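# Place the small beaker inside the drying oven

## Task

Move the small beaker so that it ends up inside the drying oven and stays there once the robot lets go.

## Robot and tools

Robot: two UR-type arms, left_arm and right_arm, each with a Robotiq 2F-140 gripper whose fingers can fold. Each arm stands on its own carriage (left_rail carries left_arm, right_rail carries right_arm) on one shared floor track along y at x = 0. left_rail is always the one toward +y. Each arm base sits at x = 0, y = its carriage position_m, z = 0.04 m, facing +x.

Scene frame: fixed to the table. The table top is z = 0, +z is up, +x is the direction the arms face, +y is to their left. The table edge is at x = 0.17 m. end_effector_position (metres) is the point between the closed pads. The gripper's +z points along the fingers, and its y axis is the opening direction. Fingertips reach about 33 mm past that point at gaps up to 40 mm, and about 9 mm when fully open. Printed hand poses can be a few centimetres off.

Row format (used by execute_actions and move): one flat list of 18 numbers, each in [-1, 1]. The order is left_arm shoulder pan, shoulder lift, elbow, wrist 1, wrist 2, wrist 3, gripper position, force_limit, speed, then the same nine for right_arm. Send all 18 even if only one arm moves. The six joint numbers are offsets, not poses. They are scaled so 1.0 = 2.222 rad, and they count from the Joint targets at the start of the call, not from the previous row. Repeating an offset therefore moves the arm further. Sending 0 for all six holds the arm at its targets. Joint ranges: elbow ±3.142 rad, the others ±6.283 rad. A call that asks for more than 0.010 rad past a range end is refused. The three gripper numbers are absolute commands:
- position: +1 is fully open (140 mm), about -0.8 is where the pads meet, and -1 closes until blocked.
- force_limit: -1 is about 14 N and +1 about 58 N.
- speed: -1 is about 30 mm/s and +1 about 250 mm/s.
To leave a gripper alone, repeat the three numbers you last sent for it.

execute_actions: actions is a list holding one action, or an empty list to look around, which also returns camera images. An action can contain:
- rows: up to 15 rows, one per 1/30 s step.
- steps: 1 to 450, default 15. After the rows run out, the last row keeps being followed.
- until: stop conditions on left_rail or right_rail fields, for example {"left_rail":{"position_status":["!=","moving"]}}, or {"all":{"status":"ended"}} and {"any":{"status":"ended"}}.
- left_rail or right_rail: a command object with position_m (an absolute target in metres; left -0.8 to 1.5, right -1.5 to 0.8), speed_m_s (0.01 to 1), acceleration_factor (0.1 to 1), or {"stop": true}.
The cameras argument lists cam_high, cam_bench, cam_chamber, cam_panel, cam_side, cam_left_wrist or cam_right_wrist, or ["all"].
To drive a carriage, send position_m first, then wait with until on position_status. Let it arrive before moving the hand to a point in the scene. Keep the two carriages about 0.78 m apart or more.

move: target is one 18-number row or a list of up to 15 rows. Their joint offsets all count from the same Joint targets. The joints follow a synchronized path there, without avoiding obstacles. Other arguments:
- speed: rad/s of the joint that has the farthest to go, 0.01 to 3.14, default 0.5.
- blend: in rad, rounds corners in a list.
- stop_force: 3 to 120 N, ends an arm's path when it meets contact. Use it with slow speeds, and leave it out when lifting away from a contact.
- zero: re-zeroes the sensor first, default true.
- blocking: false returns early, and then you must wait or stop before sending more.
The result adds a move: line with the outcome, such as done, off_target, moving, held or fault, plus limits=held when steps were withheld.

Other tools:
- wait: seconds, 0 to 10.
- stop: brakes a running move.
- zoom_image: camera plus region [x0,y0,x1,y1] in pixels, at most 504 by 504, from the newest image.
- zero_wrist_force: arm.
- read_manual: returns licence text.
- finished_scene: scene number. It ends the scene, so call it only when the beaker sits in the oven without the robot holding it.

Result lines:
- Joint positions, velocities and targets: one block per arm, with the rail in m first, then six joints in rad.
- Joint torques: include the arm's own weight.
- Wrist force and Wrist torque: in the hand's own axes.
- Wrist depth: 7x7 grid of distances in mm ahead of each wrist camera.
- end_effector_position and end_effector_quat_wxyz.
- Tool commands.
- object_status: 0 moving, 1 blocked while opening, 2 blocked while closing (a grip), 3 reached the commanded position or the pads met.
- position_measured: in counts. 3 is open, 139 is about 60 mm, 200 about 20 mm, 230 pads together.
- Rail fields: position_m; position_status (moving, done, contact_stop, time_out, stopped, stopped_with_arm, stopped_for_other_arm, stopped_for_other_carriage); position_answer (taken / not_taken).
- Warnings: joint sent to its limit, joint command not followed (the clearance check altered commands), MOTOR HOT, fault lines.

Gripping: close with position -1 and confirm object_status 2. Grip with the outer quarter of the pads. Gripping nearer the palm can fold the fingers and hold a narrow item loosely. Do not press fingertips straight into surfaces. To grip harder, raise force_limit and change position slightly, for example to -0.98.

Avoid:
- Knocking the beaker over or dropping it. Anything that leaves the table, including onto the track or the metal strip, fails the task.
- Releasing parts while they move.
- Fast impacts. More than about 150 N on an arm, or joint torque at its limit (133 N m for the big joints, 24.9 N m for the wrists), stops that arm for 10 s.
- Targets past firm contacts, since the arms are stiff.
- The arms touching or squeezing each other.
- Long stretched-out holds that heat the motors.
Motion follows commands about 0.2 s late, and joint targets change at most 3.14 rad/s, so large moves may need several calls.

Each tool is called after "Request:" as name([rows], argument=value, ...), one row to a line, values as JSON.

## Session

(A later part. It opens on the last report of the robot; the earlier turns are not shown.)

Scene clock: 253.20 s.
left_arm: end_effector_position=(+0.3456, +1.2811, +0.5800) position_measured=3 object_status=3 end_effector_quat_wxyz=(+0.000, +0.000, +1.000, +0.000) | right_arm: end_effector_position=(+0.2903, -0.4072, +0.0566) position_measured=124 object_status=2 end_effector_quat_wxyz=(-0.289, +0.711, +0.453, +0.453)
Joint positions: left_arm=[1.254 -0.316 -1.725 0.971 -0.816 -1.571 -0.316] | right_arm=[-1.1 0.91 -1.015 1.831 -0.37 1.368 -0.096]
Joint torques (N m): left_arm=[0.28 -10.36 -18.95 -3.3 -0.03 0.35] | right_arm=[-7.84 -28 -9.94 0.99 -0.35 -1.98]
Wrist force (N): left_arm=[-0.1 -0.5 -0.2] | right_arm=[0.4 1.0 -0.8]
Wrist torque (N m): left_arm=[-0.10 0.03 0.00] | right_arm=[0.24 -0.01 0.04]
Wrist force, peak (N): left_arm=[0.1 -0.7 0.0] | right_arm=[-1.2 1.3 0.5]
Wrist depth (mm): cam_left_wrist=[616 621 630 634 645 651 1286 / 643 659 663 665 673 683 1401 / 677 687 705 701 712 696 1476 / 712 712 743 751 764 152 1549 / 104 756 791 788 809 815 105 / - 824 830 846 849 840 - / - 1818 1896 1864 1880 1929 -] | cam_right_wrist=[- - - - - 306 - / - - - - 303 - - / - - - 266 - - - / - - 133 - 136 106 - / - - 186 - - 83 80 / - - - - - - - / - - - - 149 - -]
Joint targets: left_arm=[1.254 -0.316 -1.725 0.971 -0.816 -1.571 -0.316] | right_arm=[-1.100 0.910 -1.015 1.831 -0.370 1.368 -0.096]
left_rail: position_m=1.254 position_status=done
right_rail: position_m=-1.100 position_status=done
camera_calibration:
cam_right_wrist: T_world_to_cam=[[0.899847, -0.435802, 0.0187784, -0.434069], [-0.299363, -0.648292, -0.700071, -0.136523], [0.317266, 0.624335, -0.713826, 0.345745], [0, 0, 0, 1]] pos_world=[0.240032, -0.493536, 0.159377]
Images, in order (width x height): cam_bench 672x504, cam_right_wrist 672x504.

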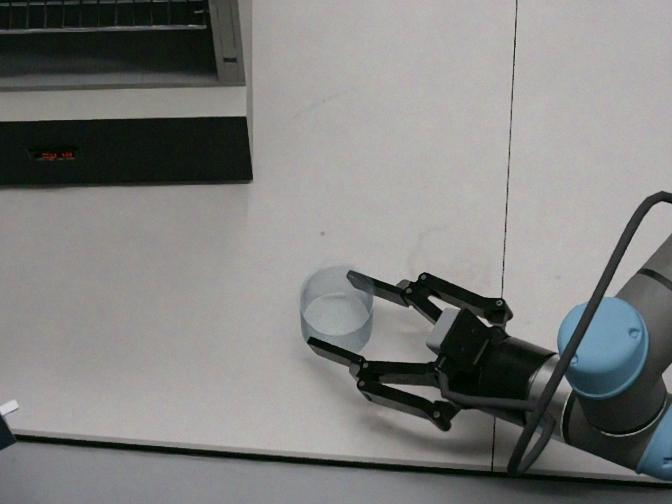

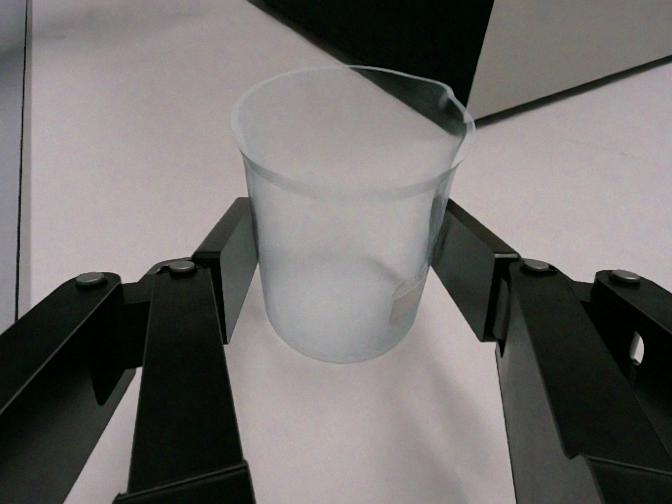

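Request:
move([
  [0,0,0,0,0,0,1,1,1, 0,-0.08680,-0.05035,0.13714,0,0,-1,-1,-1],
  [0,0,0,0,0,0,1,1,1, -0.34231,-0.51747,0.09654,0.42604,-0.04084,-0.02050,-1,-1,-1],
], speed=0.65, blend=[0.12,0], cameras=["cam_right_wrist"])

Request:
execute_actions([
  {"right_rail": {"position_m": -0.47, "acceleration_factor": 0.6}, "steps": 120, "until": {"all": {"status": "ended"}}},
], cameras=["cam_right_wrist", "cam_chamber", "cam_panel", "cam_side", "cam_high"])

Scene clock: 260.53 s.
left_arm: end_effector_position=(+0.3456, +1.2811, +0.5800) position_measured=3 object_status=3 end_effector_quat_wxyz=(+0.000, +0.000, +1.000, +0.000) | right_arm: end_effector_position=(+0.3375, -0.8232, +0.3807) position_measured=124 object_status=2 end_effector_quat_wxyz=(-0.126, +0.820, +0.199, +0.522)
Joint positions: left_arm=[1.254 -0.316 -1.725 0.971 -0.816 -1.571 -0.316] | right_arm=[-1.1 0.15 -2.164 2.045 0.576 1.277 -0.142]
Joint torques (N m): left_arm=[0.7 -10.27 -20.67 -3.26 0.15 0.95] | right_arm=[-9.76 -11.05 -16.19 1.19 -2.13 -1.92]
Wrist force (N): left_arm=[-0.3 -0.3 -0.1] | right_arm=[-2.1 1.2 1.0]
Wrist torque (N m): left_arm=[-0.06 0.06 0.00] | right_arm=[0.25 0.00 0.05]
Wrist force, peak (N): left_arm=[-0.6 -0.4 -0.1] | right_arm=[-4.2 0.8 1.5]
Wrist depth (mm): cam_left_wrist=[618 620 632 638 643 657 1302 / 649 649 657 679 677 692 1383 / 675 685 690 710 714 721 1496 / 707 714 746 753 761 153 1527 / 104 741 783 797 818 - 106 / - 824 840 824 863 869 - / 803 1833 1880 1880 1913 1964 -] | cam_right_wrist=[- 3371 3322 3692 3942 4153 4010 / - 736 4010 4153 2871 2836 2871 / - 813 - - 799 750 2280 / - - 118 - 137 108 - / - - 132 - - 83 80 / - - - - - - - / - - - - - - -]
Joint targets: left_arm=[1.254 -0.316 -1.725 0.971 -0.816 -1.571 -0.316] | right_arm=[-1.100 0.149 -2.165 2.045 0.576 1.277 -0.142]
left_rail: position_m=1.254 position_status=done
right_rail: position_m=-1.100 position_status=done
move: done
camera_calibration:
cam_right_wrist: T_world_to_cam=[[0.444093, -0.895781, 0.0189218, -0.888812], [-0.633878, -0.329037, -0.699952, 0.210518], [0.63323, 0.29885, -0.713939, 0.447246], [0, 0, 0, 1]] pos_world=[0.244948, -0.860572, 0.483477]
Images, in order (width x height): cam_right_wrist 672x504.

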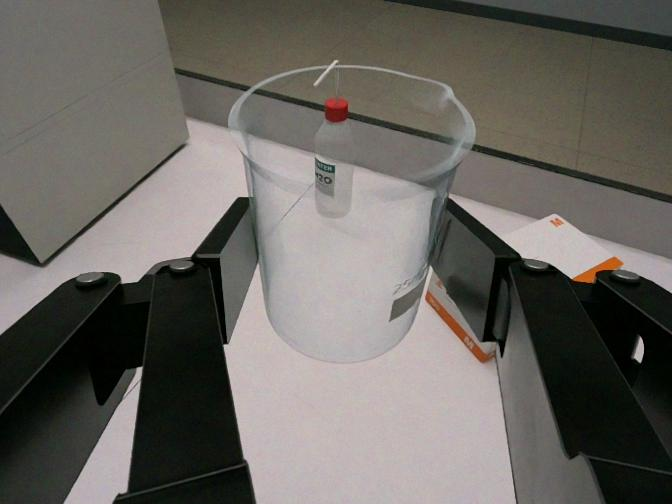

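Scene clock: 262.30 s.
left_arm: end_effector_position=(+0.3456, +1.2811, +0.5800) position_measured=3 object_status=3 end_effector_quat_wxyz=(+0.000, +0.000, +1.000, +0.000) | right_arm: end_effector_position=(+0.3375, -0.1933, +0.3807) position_measured=124 object_status=2 end_effector_quat_wxyz=(-0.126, +0.820, +0.198, +0.522)
Joint positions: left_arm=[1.254 -0.316 -1.725 0.971 -0.816 -1.571 -0.316] | right_arm=[-0.47 0.149 -2.165 2.045 0.576 1.277 -0.142]
Joint torques (N m): left_arm=[0.4 -11.05 -20.74 -3.23 -0.15 0.9] | right_arm=[-4.61 -9.85 -29.66 0.39 0.44 -1.84]
Wrist force (N): left_arm=[-0.2 -0.3 -0.3] | right_arm=[-2.3 1.2 0.9]
Wrist torque (N m): left_arm=[-0.06 0.03 0.00] | right_arm=[0.24 0.03 0.05]
Wrist force, peak (N): left_arm=[0.0 -0.6 -0.3] | right_arm=[-2.6 3.5 -0.3]
Wrist depth (mm): cam_left_wrist=[620 620 636 639 647 653 1309 / 645 645 651 661 677 683 1383 / 679 694 692 687 721 731 1457 / 707 710 741 753 772 152 1538 / 104 756 788 803 809 809 106 / 818 827 846 833 856 863 - / - 1947 1864 1880 1964 1913 -] | cam_right_wrist=[297 352 - 533 - 451 182 / - 356 393 401 - - 204 / 313 389 - - 308 297 659 / 289 - 130 422 137 114 - / - - 113 - - 83 80 / - - - - - - - / - - - - - - -]
Joint targets: left_arm=[1.254 -0.316 -1.725 0.971 -0.816 -1.571 -0.316] | right_arm=[-0.470 0.149 -2.165 2.045 0.576 1.277 -0.142]
Tool commands: left_gripper/position=+1.0 left_gripper/force_limit=+1.0 left_gripper/speed=+1.0 right_gripper/position=-1.0 right_gripper/force_limit=-1.0 right_gripper/speed=-1.0
left_rail: position_m=1.254 position_status=done
right_rail: position_m=-0.470 position_status=done
camera_calibration:
cam_right_wrist: T_world_to_cam=[[0.443893, -0.895879, 0.0189557, -0.324506], [-0.633978, -0.328935, -0.699909, 0.417742], [0.633269, 0.298668, -0.71398, 0.259033], [0, 0, 0, 1]] pos_world=[0.244848, -0.230673, 0.483477]
Images, in order (width x height): cam_high 672x504, cam_chamber 672x504, cam_panel 672x504, cam_side 672x504, cam_right_wrist 672x504.

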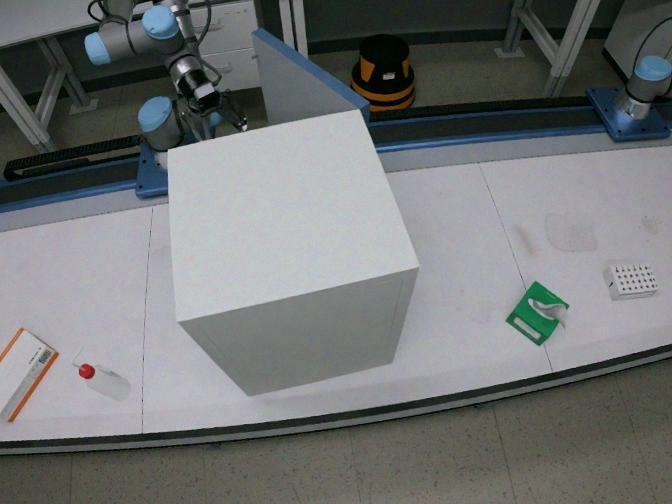

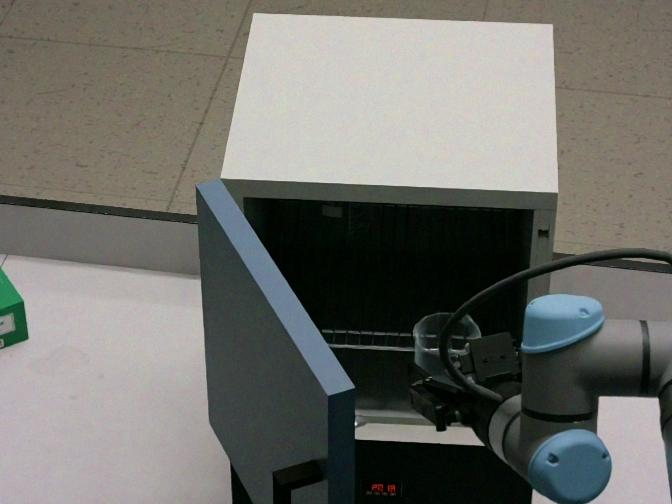

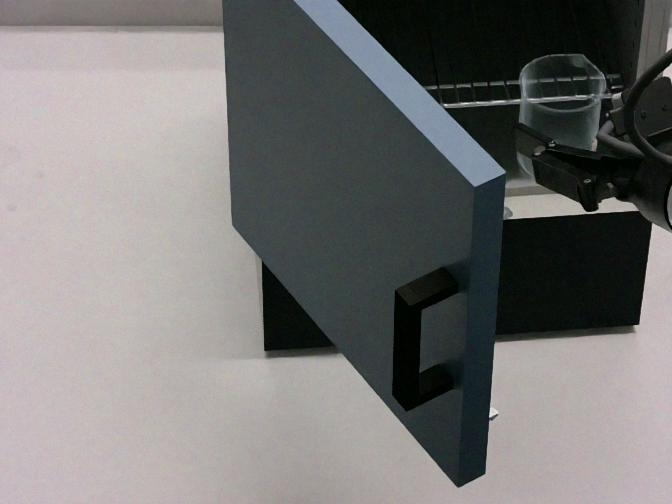

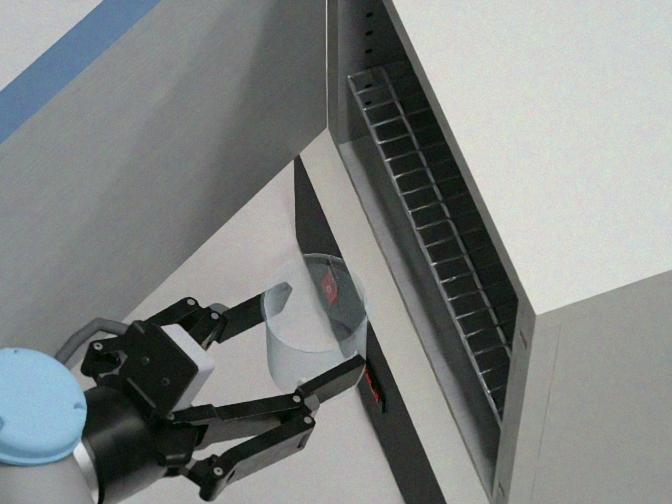

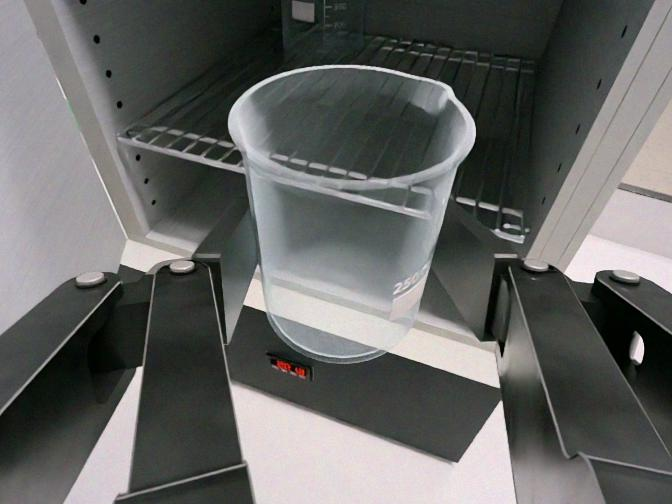

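Request:
move([
  [0,0,0,0,0,0,1,1,1, 0.06553,0.12721,-0.06747,-0.06576,0.05878,0.02935,-1,-1,-1],
  [0,0,0,0,0,0,1,1,1, 0.08973,0.23694,-0.15490,-0.08948,0.08069,0.03979,-1,-1,-1],
], speed=0.35, blend=[0.06,0], stop_force=20, cameras=["cam_right_wrist", "cam_chamber"])

Scene clock: 281.00 s.
left_arm: end_effector_position=(+0.3456, +1.2811, +0.5800) position_measured=3 object_status=3 end_effector_quat_wxyz=(+0.000, +0.000, +1.000, +0.000) | right_arm: end_effector_position=(+0.5061, -0.1063, +0.3800) position_measured=124 object_status=2 end_effector_quat_wxyz=(-0.127, +0.820, +0.198, +0.522)
Joint positions: left_arm=[1.254 -0.316 -1.725 0.971 -0.816 -1.571 -0.316] | right_arm=[-0.47 0.349 -1.638 1.701 0.377 1.456 -0.053]
Joint torques (N m): left_arm=[-0.24 -10.55 -20.17 -3.54 0.09 0.66] | right_arm=[8.64 -8.65 -32.26 -3.38 0.84 1.83]
Wrist force (N): left_arm=[0.0 -0.2 0.1] | right_arm=[-1.7 1.2 1.0]
Wrist torque (N m): left_arm=[-0.04 0.00 0.00] | right_arm=[0.24 -0.11 -0.06]
Wrist force, peak (N): left_arm=[-0.2 -0.6 -0.3] | right_arm=[-2.5 1.0 1.2]
Wrist depth (mm): cam_left_wrist=[616 621 636 634 643 651 1383 / 647 653 657 669 677 685 1383 / 679 685 703 707 761 733 1496 / 710 712 731 724 786 152 1571 / 104 728 788 772 815 836 106 / 824 824 830 833 856 866 - / - 1964 1880 1929 1929 1929 -] | cam_right_wrist=[216 240 - 380 - - 296 / 225 290 369 389 370 370 - / - 293 332 - - - 328 / 247 - 133 - 171 106 266 / - - 231 341 163 83 80 / - - - 201 - - - / - - - 262 269 - -]
Joint targets: left_arm=[1.254 -0.316 -1.725 0.971 -0.816 -1.571 -0.316] | right_arm=[-0.470 0.349 -1.638 1.701 0.377 1.456 -0.053]
left_rail: position_m=1.254 position_status=done
right_rail: position_m=-0.470 position_status=done
move: done
camera_calibration:
cam_right_wrist: T_world_to_cam=[[0.444259, -0.895714, 0.0181986, -0.321289], [-0.634946, -0.329123, -0.698943, 0.552991], [0.632043, 0.298956, -0.714945, 0.126745], [0, 0, 0, 1]] pos_world=[0.413746, -0.143672, 0.482973]
Images, in order (width x height): cam_chamber 672x504, cam_right_wrist 672x504.

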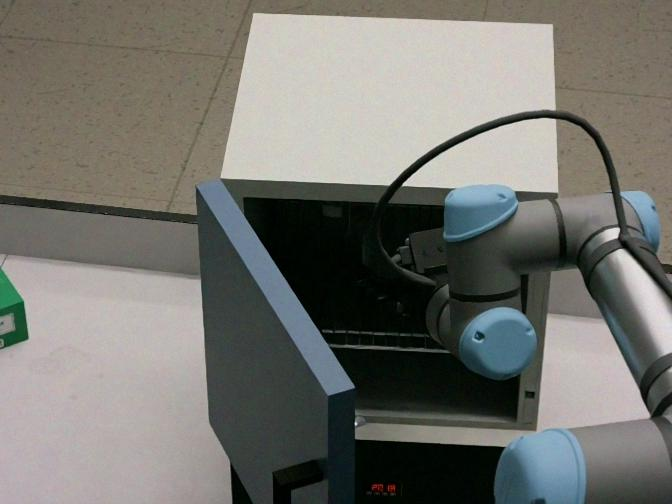

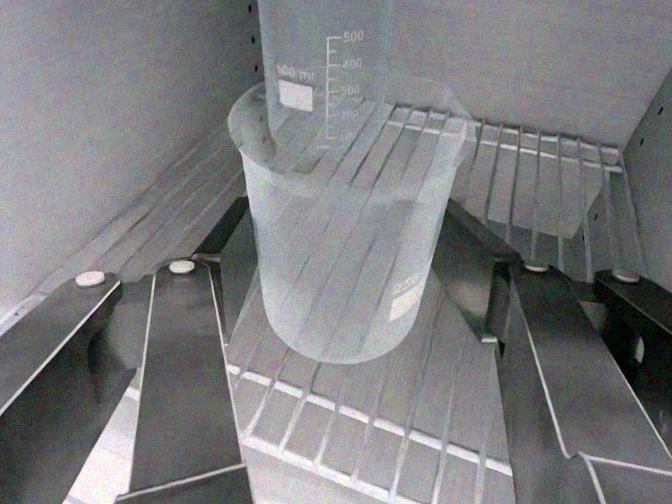

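Request:
move(target=[0,0,0,0,0,0,1,1,1, 0,0.00440,0.03865,-0.04304,0,0,-1,-1,-1], speed=0.05, stop_force=4.5, cameras=["cam_right_wrist"])

Scene clock: 288.23 s.
left_arm: end_effector_position=(+0.3456, +1.2811, +0.5800) position_measured=3 object_status=3 end_effector_quat_wxyz=(+0.000, +0.000, +1.000, +0.000) | right_arm: end_effector_position=(+0.5066, -0.1061, +0.3580) position_measured=124 object_status=2 end_effector_quat_wxyz=(-0.127, +0.820, +0.198, +0.522)
Joint positions: left_arm=[1.254 -0.316 -1.725 0.971 -0.816 -1.571 -0.316] | right_arm=[-0.47 0.349 -1.632 1.752 0.321 1.456 -0.053]
Joint torques (N m): left_arm=[1.15 -10.25 -20.78 -3.22 0.08 0.79] | right_arm=[6.84 -35.17 -29.28 1.73 0.77 1.75]
Wrist force (N): left_arm=[-0.4 -0.2 0.2] | right_arm=[0.9 1.4 0.5]
Wrist torque (N m): left_arm=[-0.03 0.07 0.00] | right_arm=[0.25 0.04 -0.06]
Wrist force, peak (N): left_arm=[-0.3 -0.5 -0.5] | right_arm=[10.2 1.1 -8.3]
Wrist depth (mm): cam_left_wrist=[621 621 628 634 643 655 1317 / 645 659 661 669 677 659 1383 / 681 690 675 705 714 721 1476 / 712 714 736 766 753 153 1571 / 104 774 788 794 803 833 106 / 104 824 833 846 856 894 - / - 1833 1913 1880 1913 1913 -] | cam_right_wrist=[216 - - 376 356 336 311 / 224 305 381 347 352 339 333 / - 268 369 421 276 - 282 / 234 - 130 397 170 106 233 / - - 133 207 - 83 80 / - - 178 175 - - - / - - 253 159 149 - -]
Joint targets: left_arm=[1.254 -0.316 -1.725 0.971 -0.816 -1.571 -0.316] | right_arm=[-0.470 0.349 -1.632 1.752 0.321 1.456 -0.053]
left_rail: position_m=1.254 position_status=done
right_rail: position_m=-0.470 position_status=done
move: contact (right_arm); right_arm: the wrist 1 is farthest, 0.039 rad from its target
camera_calibration:
cam_right_wrist: T_world_to_cam=[[0.444259, -0.895714, 0.0181986, -0.320976], [-0.634946, -0.329123, -0.698943, 0.537901], [0.632043, 0.298956, -0.714945, 0.110734], [0, 0, 0, 1]] pos_world=[0.414146, -0.143572, 0.460973]
Images, in order (width x height): cam_right_wrist 672x504.

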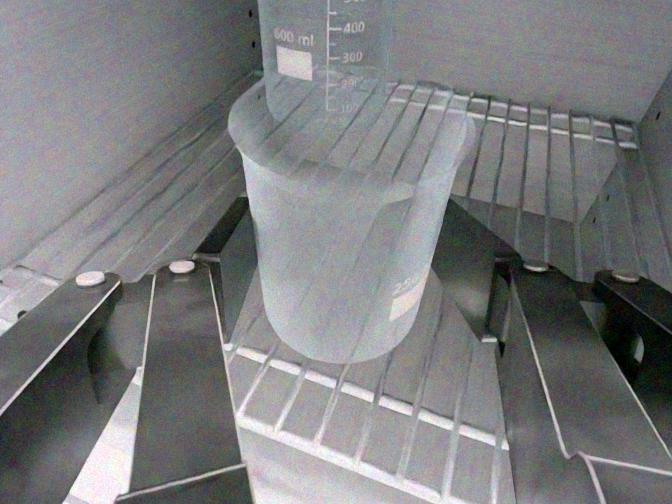

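Request:
execute_actions([
  {"rows": [[0,0,0,0,0,0,1,1,1, 0,0,0,0,0,0,0.43,-1,-1]], "steps": 40},
], cameras=["cam_right_wrist"])

Request:
move([
  [0,0,0,0,0,0,1,1,1, -0.02448,-0.11266,0.06439,0.04900,-0.02178,-0.01071,0.43,-1,-1],
  [0,0,0,0,0,0,1,1,1, -0.08999,-0.23991,0.13187,0.11474,-0.08054,-0.04008,0.43,-1,-1],
], speed=0.4, blend=[0.06,0], stop_force=20, cameras=["cam_right_wrist"])

Request:
execute_actions([
  {"right_rail": {"position_m": -1.10, "acceleration_factor": 1.0}, "steps": 90, "until": {"all": {"status": "ended"}}},
], cameras=[])

Request:
move(target=[0,0,0,0,0,0,1,1,1, 0.70544,0.46257,-0.27280,-0.39494,0.52769,-0.64299,-1,0,-0.5], speed=0.9, cameras=["cam_chamber"])

Request:
execute_actions([
  {"right_rail": {"position_m": -0.85}, "steps": 60, "until": {"all": {"status": "ended"}}},
], cameras=["cam_panel", "cam_chamber", "cam_right_wrist"])

Scene clock: 358.27 s.
left_arm: end_effector_position=(+0.3456, +1.2811, +0.5800) position_measured=3 object_status=3 end_effector_quat_wxyz=(+0.000, +0.000, +1.000, +0.000) | right_arm: end_effector_position=(+0.5066, -0.1061, +0.3580) position_measured=75 object_status=3 end_effector_quat_wxyz=(-0.127, +0.820, +0.198, +0.522)
Joint positions: left_arm=[1.254 -0.316 -1.725 0.971 -0.816 -1.571 -0.316] | right_arm=[-0.47 0.349 -1.632 1.752 0.321 1.456 -0.053]
Joint torques (N m): left_arm=[0.06 -9.69 -20.05 -3.72 0.02 0.94] | right_arm=[7.53 -35.14 -28.99 -0.85 -0.36 1.76]
Wrist force (N): left_arm=[-0.2 -0.3 0.1] | right_arm=[-1.1 1.0 0.9]
Wrist torque (N m): left_arm=[-0.07 0.04 -0.01] | right_arm=[0.20 0.00 -0.05]
Wrist force, peak (N): left_arm=[-0.5 -0.6 0.1] | right_arm=[1.1 1.6 0.5]
Wrist depth (mm): cam_left_wrist=[609 620 630 636 645 649 1317 / 645 647 657 667 679 683 1392 / 669 687 696 705 716 726 1517 / 712 712 741 751 766 153 1538 / 104 766 777 797 863 833 106 / - 824 - - 849 901 - / 812 1788 1760 1982 1896 1896 -] | cam_right_wrist=[217 264 368 369 351 325 314 / 223 - 379 381 353 360 326 / 239 266 - 270 - - 282 / - 117 239 375 223 141 265 / - 114 190 - 187 109 78 / - - 172 176 169 - - / - - 252 - 151 - -]
Joint targets: left_arm=[1.254 -0.316 -1.725 0.971 -0.816 -1.571 -0.316] | right_arm=[-0.470 0.349 -1.632 1.752 0.321 1.456 -0.053]
left_rail: position_m=1.254 position_status=done
right_rail: position_m=-0.470 position_status=done
camera_calibration:
cam_right_wrist: T_world_to_cam=[[0.444259, -0.895714, 0.0181986, -0.320976], [-0.634946, -0.329123, -0.698943, 0.537901], [0.632043, 0.298956, -0.714945, 0.110734], [0, 0, 0, 1]] pos_world=[0.414146, -0.143572, 0.460973]
Images, in order (width x height): cam_right_wrist 672x504.

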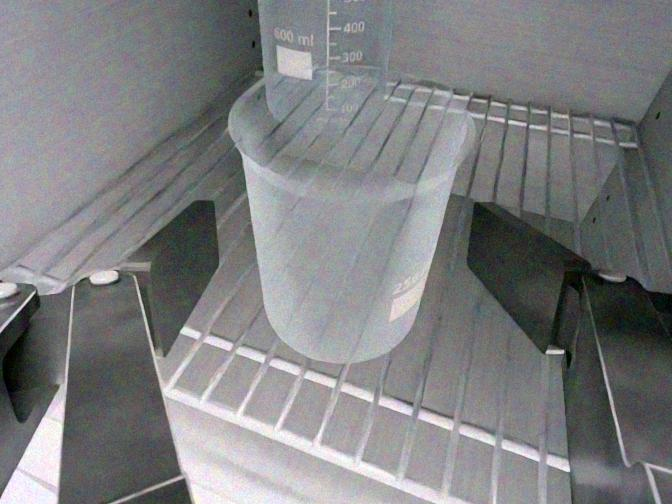

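Scene clock: 360.83 s.
left_arm: end_effector_position=(+0.3456, +1.2811, +0.5800) position_measured=3 object_status=3 end_effector_quat_wxyz=(+0.000, +0.000, +1.000, +0.000) | right_arm: end_effector_position=(+0.3377, -0.1936, +0.3813) position_measured=75 object_status=3 end_effector_quat_wxyz=(-0.126, +0.819, +0.198, +0.523)
Joint positions: left_arm=[1.254 -0.316 -1.725 0.971 -0.816 -1.571 -0.316] | right_arm=[-0.47 0.149 -2.165 2.045 0.576 1.277 -0.143]
Joint torques (N m): left_arm=[0.59 -10.81 -20.1 -3.45 0.43 1.09] | right_arm=[-9.76 -11.78 -16.17 1.31 -2.07 -2.01]
Wrist force (N): left_arm=[0.0 -0.2 0.0] | right_arm=[-1.1 1.3 0.6]
Wrist torque (N m): left_arm=[-0.03 -0.01 -0.01] | right_arm=[0.27 0.01 0.05]
Wrist force, peak (N): left_arm=[-0.3 -0.5 -0.2] | right_arm=[-1.2 1.4 1.7]
Wrist depth (mm): cam_left_wrist=[616 623 628 634 641 655 1309 / 645 653 665 661 677 685 690 / 677 677 696 719 719 719 1486 / 705 712 736 753 764 153 1571 / 104 761 783 794 812 830 106 / 824 824 846 846 827 866 - / - 1896 1896 1880 1947 1982 -] | cam_right_wrist=[292 - - 513 496 503 191 / 316 349 436 393 - - 201 / - 375 - 311 308 316 239 / - 126 - - - 141 - / - 115 - - 372 109 78 / - - - - 427 - - / - - - - - - -]
Joint targets: left_arm=[1.254 -0.316 -1.725 0.971 -0.816 -1.571 -0.316] | right_arm=[-0.470 0.149 -2.165 2.045 0.576 1.277 -0.143]
left_rail: position_m=1.254 position_status=done
right_rail: position_m=-0.470 position_status=done
move: done
camera_calibration:
cam_right_wrist: T_world_to_cam=[[0.443353, -0.89612, 0.0201538, -0.325199], [-0.632791, -0.328838, -0.701029, 0.418234], [0.634833, 0.29805, -0.712848, 0.258308], [0, 0, 0, 1]] pos_world=[0.24485, -0.230875, 0.483882]
Images, in order (width x height): cam_right_wrist 672x504.

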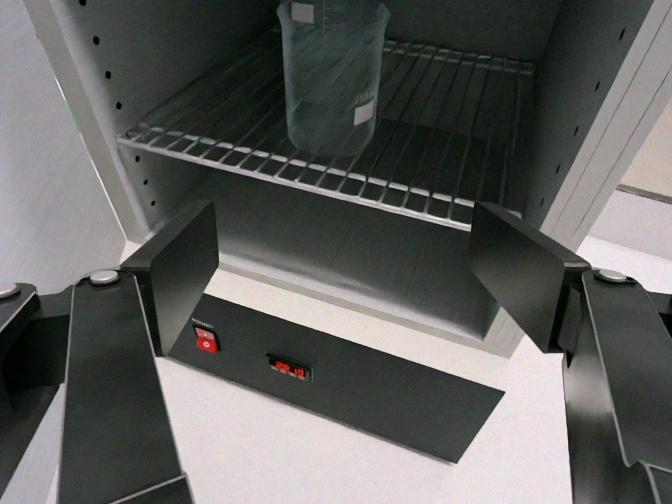

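Scene clock: 362.33 s.
left_arm: end_effector_position=(+0.3456, +1.2811, +0.5800) position_measured=3 object_status=3 end_effector_quat_wxyz=(+0.000, +0.000, +1.000, +0.000) | right_arm: end_effector_position=(+0.3377, -0.8236, +0.3813) position_measured=75 object_status=3 end_effector_quat_wxyz=(-0.126, +0.819, +0.198, +0.523)
Joint positions: left_arm=[1.254 -0.316 -1.725 0.971 -0.816 -1.571 -0.316] | right_arm=[-1.1 0.149 -2.165 2.045 0.576 1.277 -0.143]
Joint torques (N m): left_arm=[0.91 -9.07 -21.27 -3.33 0.05 1.13] | right_arm=[-2.26 -6.56 -25.4 0.08 -1.59 -1.81]
Wrist force (N): left_arm=[-0.1 -0.4 0.0] | right_arm=[-1.0 1.0 0.3]
Wrist torque (N m): left_arm=[-0.08 0.03 -0.01] | right_arm=[0.21 -0.01 0.06]
Wrist force, peak (N): left_arm=[-0.1 -0.5 -0.3] | right_arm=[-1.9 4.0 -0.6]
Wrist depth (mm): cam_left_wrist=[620 621 628 636 651 663 1333 / 641 657 649 665 675 675 1428 / 679 703 701 721 719 724 1486 / 712 714 741 748 766 153 1527 / 104 753 803 812 812 821 106 / 840 836 812 859 920 891 - / 809 1760 1788 1833 1964 1880 -] | cam_right_wrist=[- 709 3942 3813 3942 4153 3692 / - - 1025 2871 2836 3060 3060 / - - 816 - - 738 2326 / 646 117 - 711 - 131 672 / - 114 - - - 109 78 / - - - 523 535 - - / - - - - - - -]
Joint targets: left_arm=[1.254 -0.316 -1.725 0.971 -0.816 -1.571 -0.316] | right_arm=[-1.100 0.149 -2.165 2.045 0.576 1.277 -0.143]
Tool commands: left_gripper/position=+1.0 left_gripper/force_limit=+1.0 left_gripper/speed=+1.0 right_gripper/position=+0.43 right_gripper/force_limit=-1.0 right_gripper/speed=-1.0
left_rail: position_m=1.254 position_status=done
right_rail: position_m=-1.100 position_status=done
No camera images: "cameras" was empty.

Scene clock: 364.87 s.
left_arm: end_effector_position=(+0.3456, +1.2811, +0.5800) position_measured=3 object_status=3 end_effector_quat_wxyz=(+0.000, +0.000, +1.000, +0.000) | right_arm: end_effector_position=(-0.0035, -0.3410, +0.3724) position_measured=232 object_status=3 end_effector_quat_wxyz=(+0.254, +0.254, +0.660, +0.660)
Joint positions: left_arm=[1.254 -0.316 -1.725 0.971 -0.816 -1.571 -0.316] | right_arm=[-1.1 1.716 -1.138 1.439 -0.302 2.449 -1.571]
Joint torques (N m): left_arm=[-0.38 -10.72 -18.87 -3.44 0.09 1.02] | right_arm=[9.35 -31.71 -31.11 -3.9 1.05 -2.09]
Wrist force (N): left_arm=[-0.1 -0.3 0.0] | right_arm=[1.0 -3.7 1.5]
Wrist torque (N m): left_arm=[-0.07 0.02 -0.01] | right_arm=[-0.55 -0.38 0.26]
Wrist force, peak (N): left_arm=[-0.1 -0.6 0.1] | right_arm=[4.0 -4.5 -0.2]
Wrist depth (mm): cam_left_wrist=[616 627 630 638 645 653 1309 / 641 649 663 669 671 683 1366 / 675 690 698 724 716 707 1496 / 705 714 731 703 758 153 1549 / 104 741 788 800 809 853 106 / 821 853 840 836 863 873 - / - 1705 1896 1964 1896 2136 -] | cam_right_wrist=[- - 350 - 348 - - / - 707 - - - - 2769 / - - - - - - 2836 / - - - 111 104 4560 - / - - - - 89 86 78 / - - - - - - - / - - - - - - -]
Joint targets: left_arm=[1.254 -0.316 -1.725 0.971 -0.816 -1.571 -0.316] | right_arm=[-1.100 1.716 -1.138 1.439 -0.302 2.450 -1.571]
left_rail: position_m=1.254 position_status=done
right_rail: position_m=-1.100 position_status=done
move: done
Images, in order (width x height): cam_chamber 672x504.

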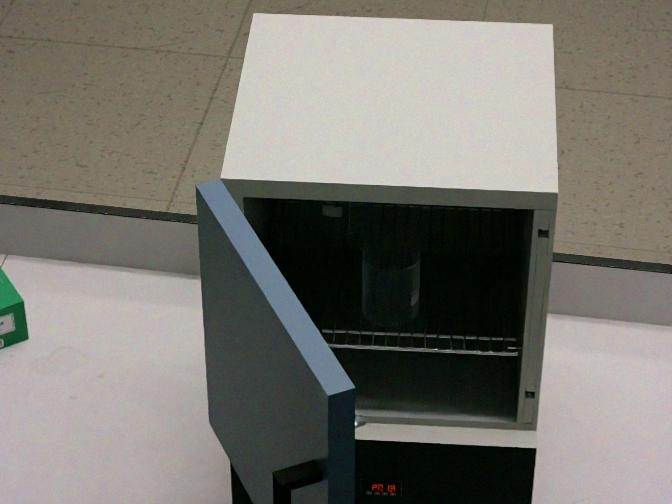

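Scene clock: 365.93 s.
left_arm: end_effector_position=(+0.3456, +1.2811, +0.5800) position_measured=3 object_status=3 end_effector_quat_wxyz=(+0.000, +0.000, +1.000, +0.000) | right_arm: end_effector_position=(-0.0038, -0.0910, +0.3723) position_measured=232 object_status=3 end_effector_quat_wxyz=(+0.254, +0.254, +0.660, +0.660)
Joint positions: left_arm=[1.254 -0.316 -1.725 0.971 -0.816 -1.571 -0.316] | right_arm=[-0.85 1.716 -1.138 1.439 -0.302 2.45 -1.571]
Joint torques (N m): left_arm=[0.7 -10.92 -20.13 -3.51 0.09 0.98] | right_arm=[0.47 -59.61 -16.34 0.55 0.59 -1.72]
Wrist force (N): left_arm=[-0.1 -0.4 0.0] | right_arm=[1.0 -3.7 1.3]
Wrist torque (N m): left_arm=[-0.09 0.01 0.00] | right_arm=[-0.56 -0.38 0.26]
Wrist force, peak (N): left_arm=[-0.1 -0.5 -0.3] | right_arm=[3.2 -3.4 3.5]
Wrist depth (mm): cam_left_wrist=[613 625 634 632 643 649 1325 / 647 651 661 661 671 616 1383 / 681 690 698 703 719 726 1457 / 705 714 743 741 764 153 1538 / 104 758 786 800 824 827 106 / 821 809 818 873 898 - - / - 1803 1833 1818 1929 1913 -] | cam_right_wrist=[- - 1846 - - - - / - - - - 4307 - 2871 / - 780 - - - - 2982 / - - - 111 99 - - / - - - - 89 - 2373 / - - - - - - - / - - - - - - -]
Joint targets: left_arm=[1.254 -0.316 -1.725 0.971 -0.816 -1.571 -0.316] | right_arm=[-0.850 1.716 -1.138 1.439 -0.302 2.450 -1.571]
Tool commands: left_gripper/position=+1.0 left_gripper/force_limit=+1.0 left_gripper/speed=+1.0 right_gripper/position=-1.0 right_gripper/force_limit=+0.0 right_gripper/speed=-0.5
left_rail: position_m=1.254 position_status=done
right_rail: position_m=-0.850 position_status=done
camera_calibration:
cam_right_wrist: T_world_to_cam=[[-0.0223132, -0.00912376, 0.999709, -0.367499], [0.45971, -0.888066, 0.00215573, -0.078923], [0.887789, 0.459625, 0.0240099, 0.17939], [0, 0, 0, 1]] pos_world=[-0.131179, -0.155894, 0.363255]
Images, in order (width x height): cam_chamber 672x504, cam_panel 672x504, cam_right_wrist 672x504.

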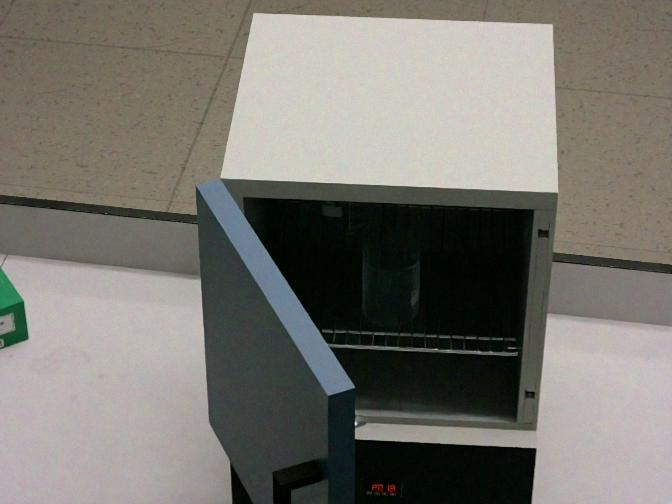

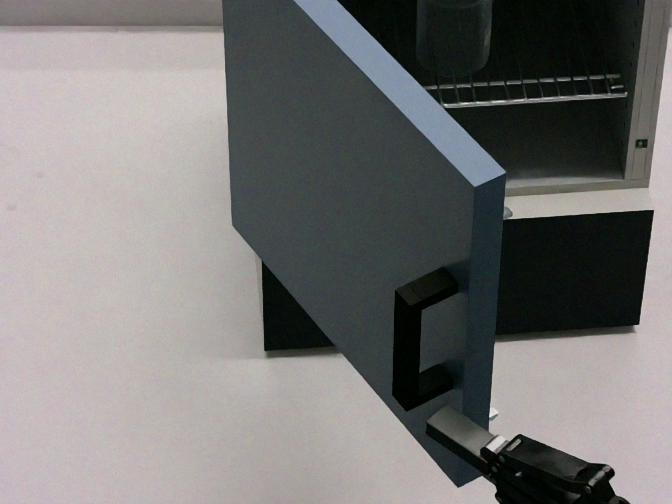

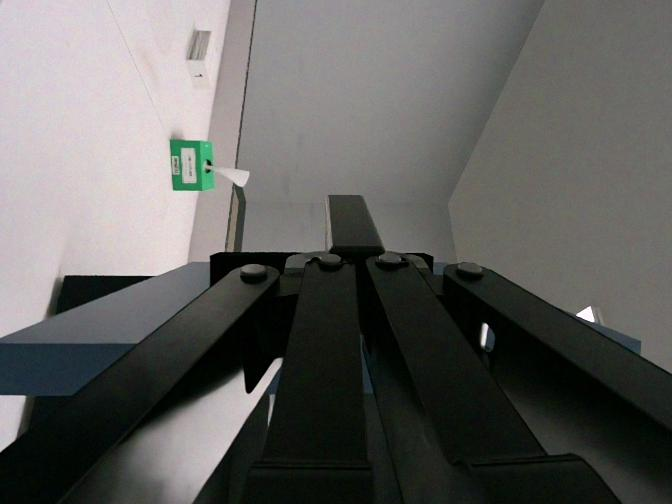

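Request:
move([
  [0,0,0,0,0,0,1,1,1, -0.02938,0.07252,-0.11192,0.03985,0.01732,0,-1,0,-0.5],
  [0,0,0,0,0,0,1,1,1, -0.04909,0.01754,-0.02583,0.00874,0.02117,0,-1,0,-0.5],
  [0,0,0,0,0,0,1,1,1, -0.08750,-0.05575,0.07918,-0.02299,-0.06830,0,-1,0,-0.5],
  [0,0,0,0,0,0,1,1,1, -0.14351,-0.12188,0.16339,-0.04106,-0.17536,0,-1,0,-0.5],
  [0,0,0,0,0,0,1,1,1, -0.22017,-0.17922,0.22733,-0.04766,-0.30308,0,-1,0,-0.5],
  [0,0,0,0,0,0,1,1,1, -0.31600,-0.22148,0.26896,-0.04703,-0.44996,0,-1,0,-0.5],
  [0,0,0,0,0,0,1,1,1, -0.41913,-0.23947,0.28529,-0.04538,-0.60415,0,-1,0,-0.5],
  [0,0,0,0,0,0,1,1,1, -0.51119,-0.22784,0.27477,-0.04648,-0.74727,0,-1,0,-0.5],
  [0,0,0,0,0,0,1,1,1, -0.57513,-0.19375,0.24217,-0.04797,-0.85833,0,-1,0,-0.5],
  [0,0,0,0,0,0,1,1,1, -0.61786,-0.14451,0.18970,-0.04475,-0.94819,0,-1,0,-0.5],
], speed=[0.3,0.2,0.4,0.5,0.5,0.5,0.5,0.5,0.5,0.4], blend=[0.03,0.05,0.05,0.05,0.05,0.05,0.05,0.05,0.05,0], stop_force=50, cameras=["cam_chamber", "cam_panel", "cam_side", "cam_right_wrist"])

Scene clock: 402.47 s.
left_arm: end_effector_position=(+0.3456, +1.2811, +0.5800) position_measured=3 object_status=3 end_effector_quat_wxyz=(+0.000, +0.000, +1.000, +0.000) | right_arm: end_effector_position=(+0.3397, -0.2758, +0.3718) position_measured=232 object_status=3 end_effector_quat_wxyz=(+0.000, +0.000, +0.707, +0.707)
Joint positions: left_arm=[1.254 -0.316 -1.725 0.971 -0.816 -1.571 -0.316] | right_arm=[-0.85 0.343 -1.459 1.86 -0.401 0.343 -1.571]
Joint torques (N m): left_arm=[-0.02 -9.87 -19.53 -3.87 0.1 1.27] | right_arm=[-9.62 -13.78 -28.49 1.32 -1.6 -1.94]
Wrist force (N): left_arm=[-0.1 -0.6 0.0] | right_arm=[1.7 -3.5 1.5]
Wrist torque (N m): left_arm=[-0.11 0.01 0.00] | right_arm=[-0.54 -0.41 0.25]
Wrist force, peak (N): left_arm=[-0.3 -0.8 -0.1] | right_arm=[6.0 -3.7 0.2]
Wrist depth (mm): cam_left_wrist=[618 618 630 639 643 657 1309 / 643 653 655 643 692 679 1366 / 681 685 703 701 712 719 1476 / 707 716 736 758 751 152 1538 / 104 764 786 803 818 830 106 / 818 827 840 843 880 880 - / - 1833 1848 1964 1880 1982 -] | cam_right_wrist=[- 957 1530 1649 1472 - 3230 / 535 - - - 2114 - - / - - - 4080 - 2836 2704 / 294 297 361 111 100 341 2613 / 234 - - - 89 - 226 / - - - - - - - / - - - - - - -]
Joint targets: left_arm=[1.254 -0.316 -1.725 0.971 -0.816 -1.571 -0.316] | right_arm=[-0.850 0.343 -1.459 1.860 -0.401 0.343 -1.571]
left_rail: position_m=1.254 position_status=done
right_rail: position_m=-0.850 position_status=done
move: done
camera_calibration:
cam_right_wrist: T_world_to_cam=[[-0.0107864, -0.021171, 0.999718, -0.368307], [0.936155, -0.351576, 0.00265526, -0.415024], [0.351421, 0.93592, 0.0236116, 0.273213], [0, 0, 0, 1]] pos_world=[0.288541, -0.409416, 0.362854]
Images, in order (width x height): cam_chamber 672x504, cam_panel 672x504, cam_side 672x504, cam_right_wrist 672x504.

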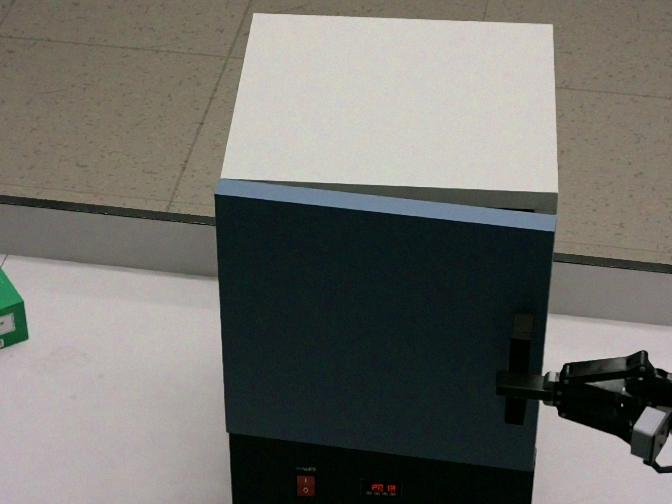

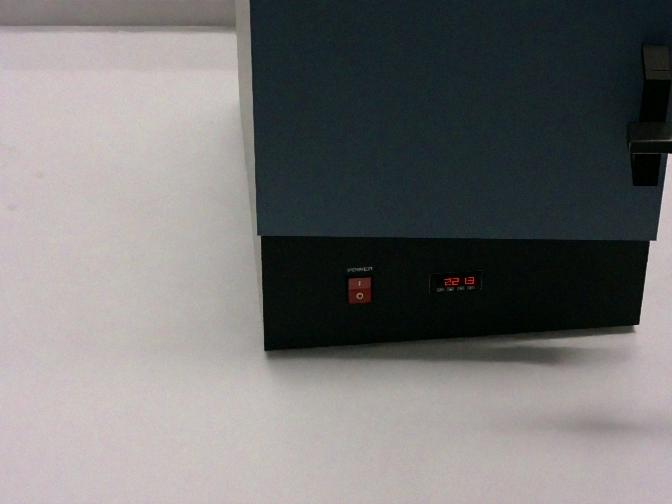

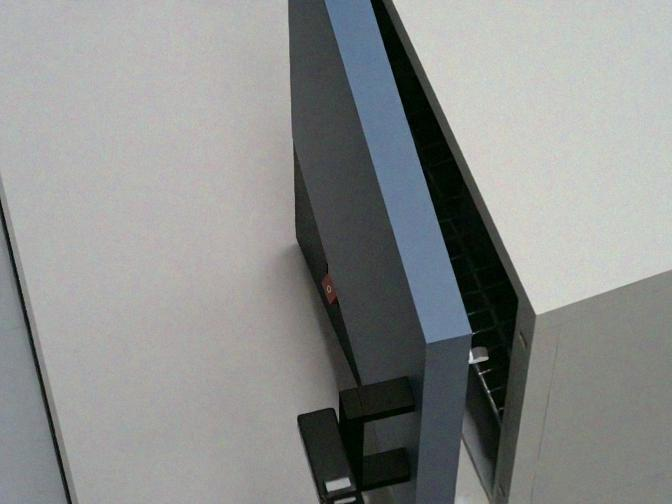

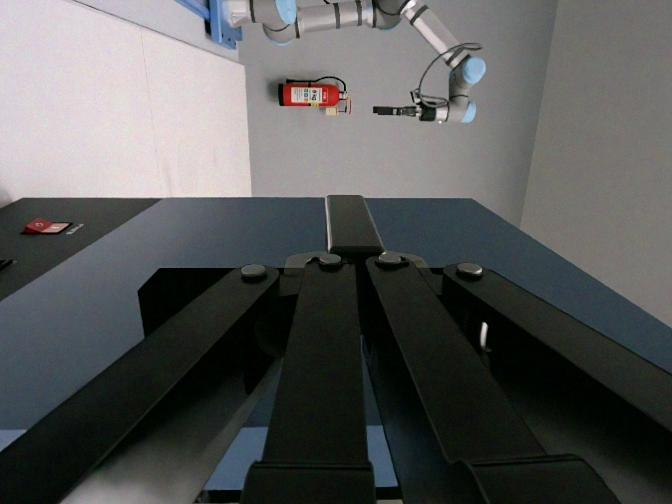

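Request:
move(target=[0,0,0,0,0,0,1,1,1, -0.02916,0.06900,-0.08405,0.01505,-0.08571,0,-1,0,-0.5], speed=0.13, stop_force=40, cameras=["cam_side", "cam_chamber"])

Request:
move(target=[0,0,0,0,0,0,1,1,1, 0.02916,-0.06900,0.08405,-0.01505,0.08571,0,-1,0,-0.5], speed=0.4, cameras=["cam_side", "cam_chamber", "cam_panel"])

Scene clock: 410.87 s.
left_arm: end_effector_position=(+0.3456, +1.2811, +0.5800) position_measured=3 object_status=3 end_effector_quat_wxyz=(+0.000, +0.000, +1.000, +0.000) | right_arm: end_effector_position=(+0.3822, -0.2817, +0.3719) position_measured=232 object_status=3 end_effector_quat_wxyz=(-0.044, -0.044, +0.706, +0.706)
Joint positions: left_arm=[1.254 -0.316 -1.725 0.971 -0.816 -1.571 -0.316] | right_arm=[-0.85 0.28 -1.308 1.676 -0.368 0.154 -1.571]
Joint torques (N m): left_arm=[-0.62 -9.84 -19.58 -3.86 0.44 1.05] | right_arm=[-13.65 -41.64 -20.41 -5.1 10.55 -1.68]
Wrist force (N): left_arm=[0.0 -0.4 -0.3] | right_arm=[33.8 2.7 15.5]
Wrist torque (N m): left_arm=[-0.08 0.00 0.00] | right_arm=[-0.49 -0.63 0.14]
Wrist force, peak (N): left_arm=[-0.2 -0.6 -0.4] | right_arm=[39.5 6.4 22.6]
Wrist depth (mm): cam_left_wrist=[618 630 632 620 645 653 1309 / 645 643 661 669 673 677 1392 / 679 694 694 710 703 724 1466 / 710 712 741 758 761 153 1538 / 104 764 786 800 809 833 106 / - 821 843 846 873 873 - / - 1833 1982 1929 1913 1964 -] | cam_right_wrist=[630 861 1510 3230 1775 3371 2584 / 599 - 1723 - 1561 3692 2736 / - 768 - 3876 5409 4080 - / - - - 112 103 337 - / - - - - 88 86 214 / - - - - - - - / - - - - - - -]
Joint targets: left_arm=[1.254 -0.316 -1.725 0.971 -0.816 -1.571 -0.316] | right_arm=[-0.850 0.280 -1.308 1.676 -0.368 0.154 -1.571]
left_rail: position_m=1.254 position_status=done
right_rail: position_m=-0.850 position_status=done
move: contact (right_arm)
Images, in order (width x height): cam_chamber 672x504, cam_side 672x504.

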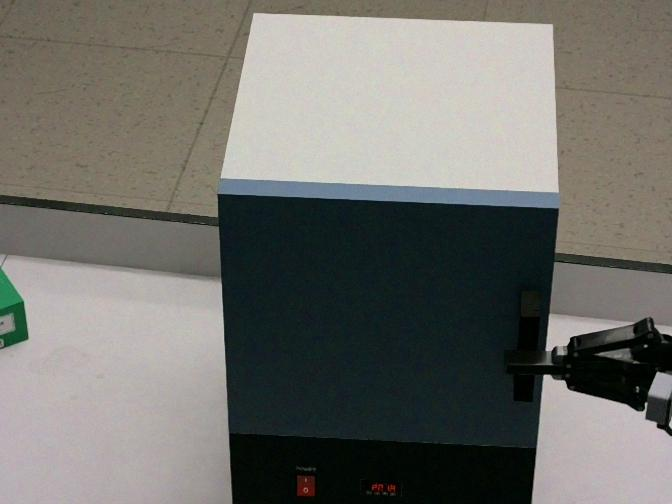

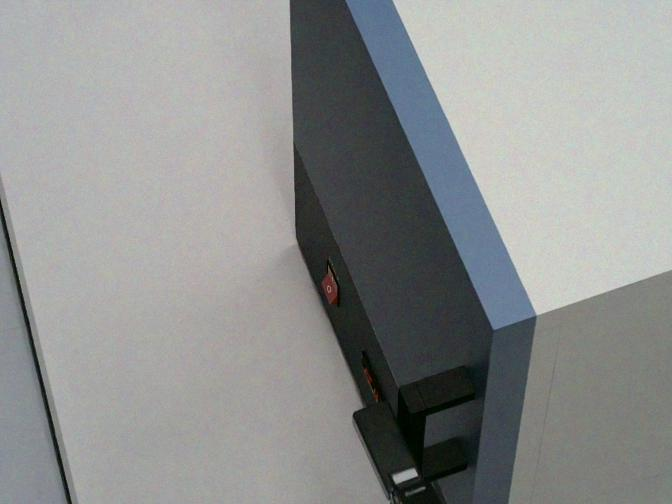

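Scene clock: 412.00 s.
left_arm: end_effector_position=(+0.3456, +1.2811, +0.5800) position_measured=3 object_status=3 end_effector_quat_wxyz=(+0.000, +0.000, +1.000, +0.000) | right_arm: end_effector_position=(+0.3388, -0.2758, +0.3718) position_measured=232 object_status=3 end_effector_quat_wxyz=(+0.000, +0.000, +0.707, +0.707)
Joint positions: left_arm=[1.254 -0.316 -1.725 0.971 -0.816 -1.571 -0.316] | right_arm=[-0.85 0.344 -1.461 1.862 -0.402 0.345 -1.571]
Joint torques (N m): left_arm=[0.3 -10.15 -19.51 -3.75 0.15 1.25] | right_arm=[9.9 -44.34 -15 -2.93 0.95 -1.58]
Wrist force (N): left_arm=[-0.2 -0.5 0.0] | right_arm=[1.2 -3.7 1.1]
Wrist torque (N m): left_arm=[-0.11 0.03 0.00] | right_arm=[-0.56 -0.43 0.25]
Wrist force, peak (N): left_arm=[-0.2 -0.5 0.0] | right_arm=[34.1 2.8 15.4]
Wrist depth (mm): cam_left_wrist=[614 623 628 638 643 645 1286 / 647 651 657 683 671 685 1383 / 681 692 698 703 719 728 1507 / 703 714 738 736 756 153 1571 / 104 756 797 809 812 830 106 / 821 821 840 863 873 - - / - 1760 1864 1718 1964 1929 -] | cam_right_wrist=[- 981 1500 1723 1427 - 2907 / 549 - - - - - - / - - - - - - 2528 / 338 - - 111 102 389 3420 / 291 - - - 89 86 3020 / - - - - - - - / - - - - - - -]
Joint targets: left_arm=[1.254 -0.316 -1.725 0.971 -0.816 -1.571 -0.316] | right_arm=[-0.850 0.344 -1.461 1.863 -0.402 0.345 -1.571]
left_rail: position_m=1.254 position_status=done
right_rail: position_m=-0.850 position_status=done
move: done
Images, in order (width x height): cam_chamber 672x504, cam_panel 672x504, cam_side 672x504.

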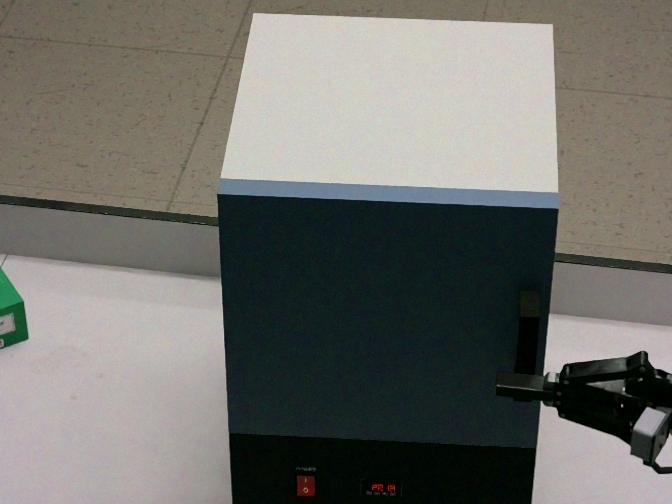

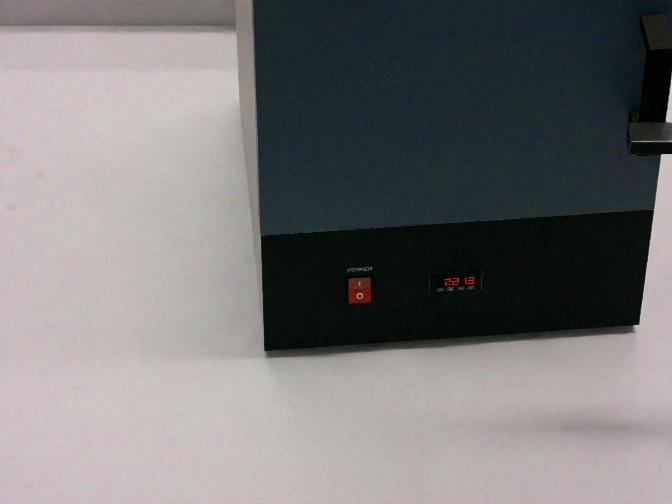

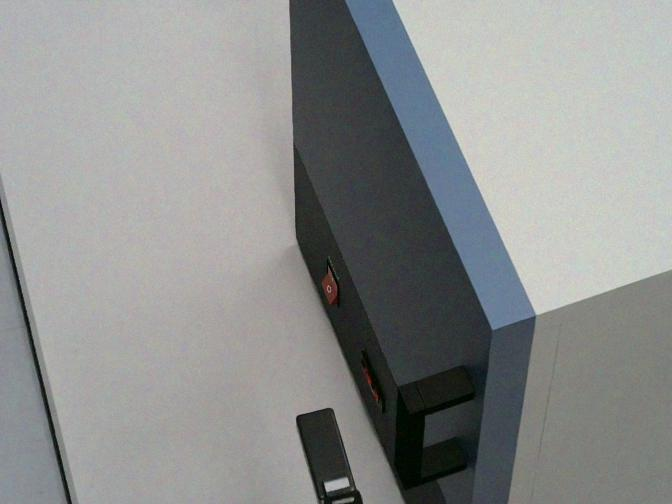

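The door is fully closed, the beaker is on the rack inside, and the robot is clear.

Request:
finished_scene(scene=2)

The scene is finished: the task was done.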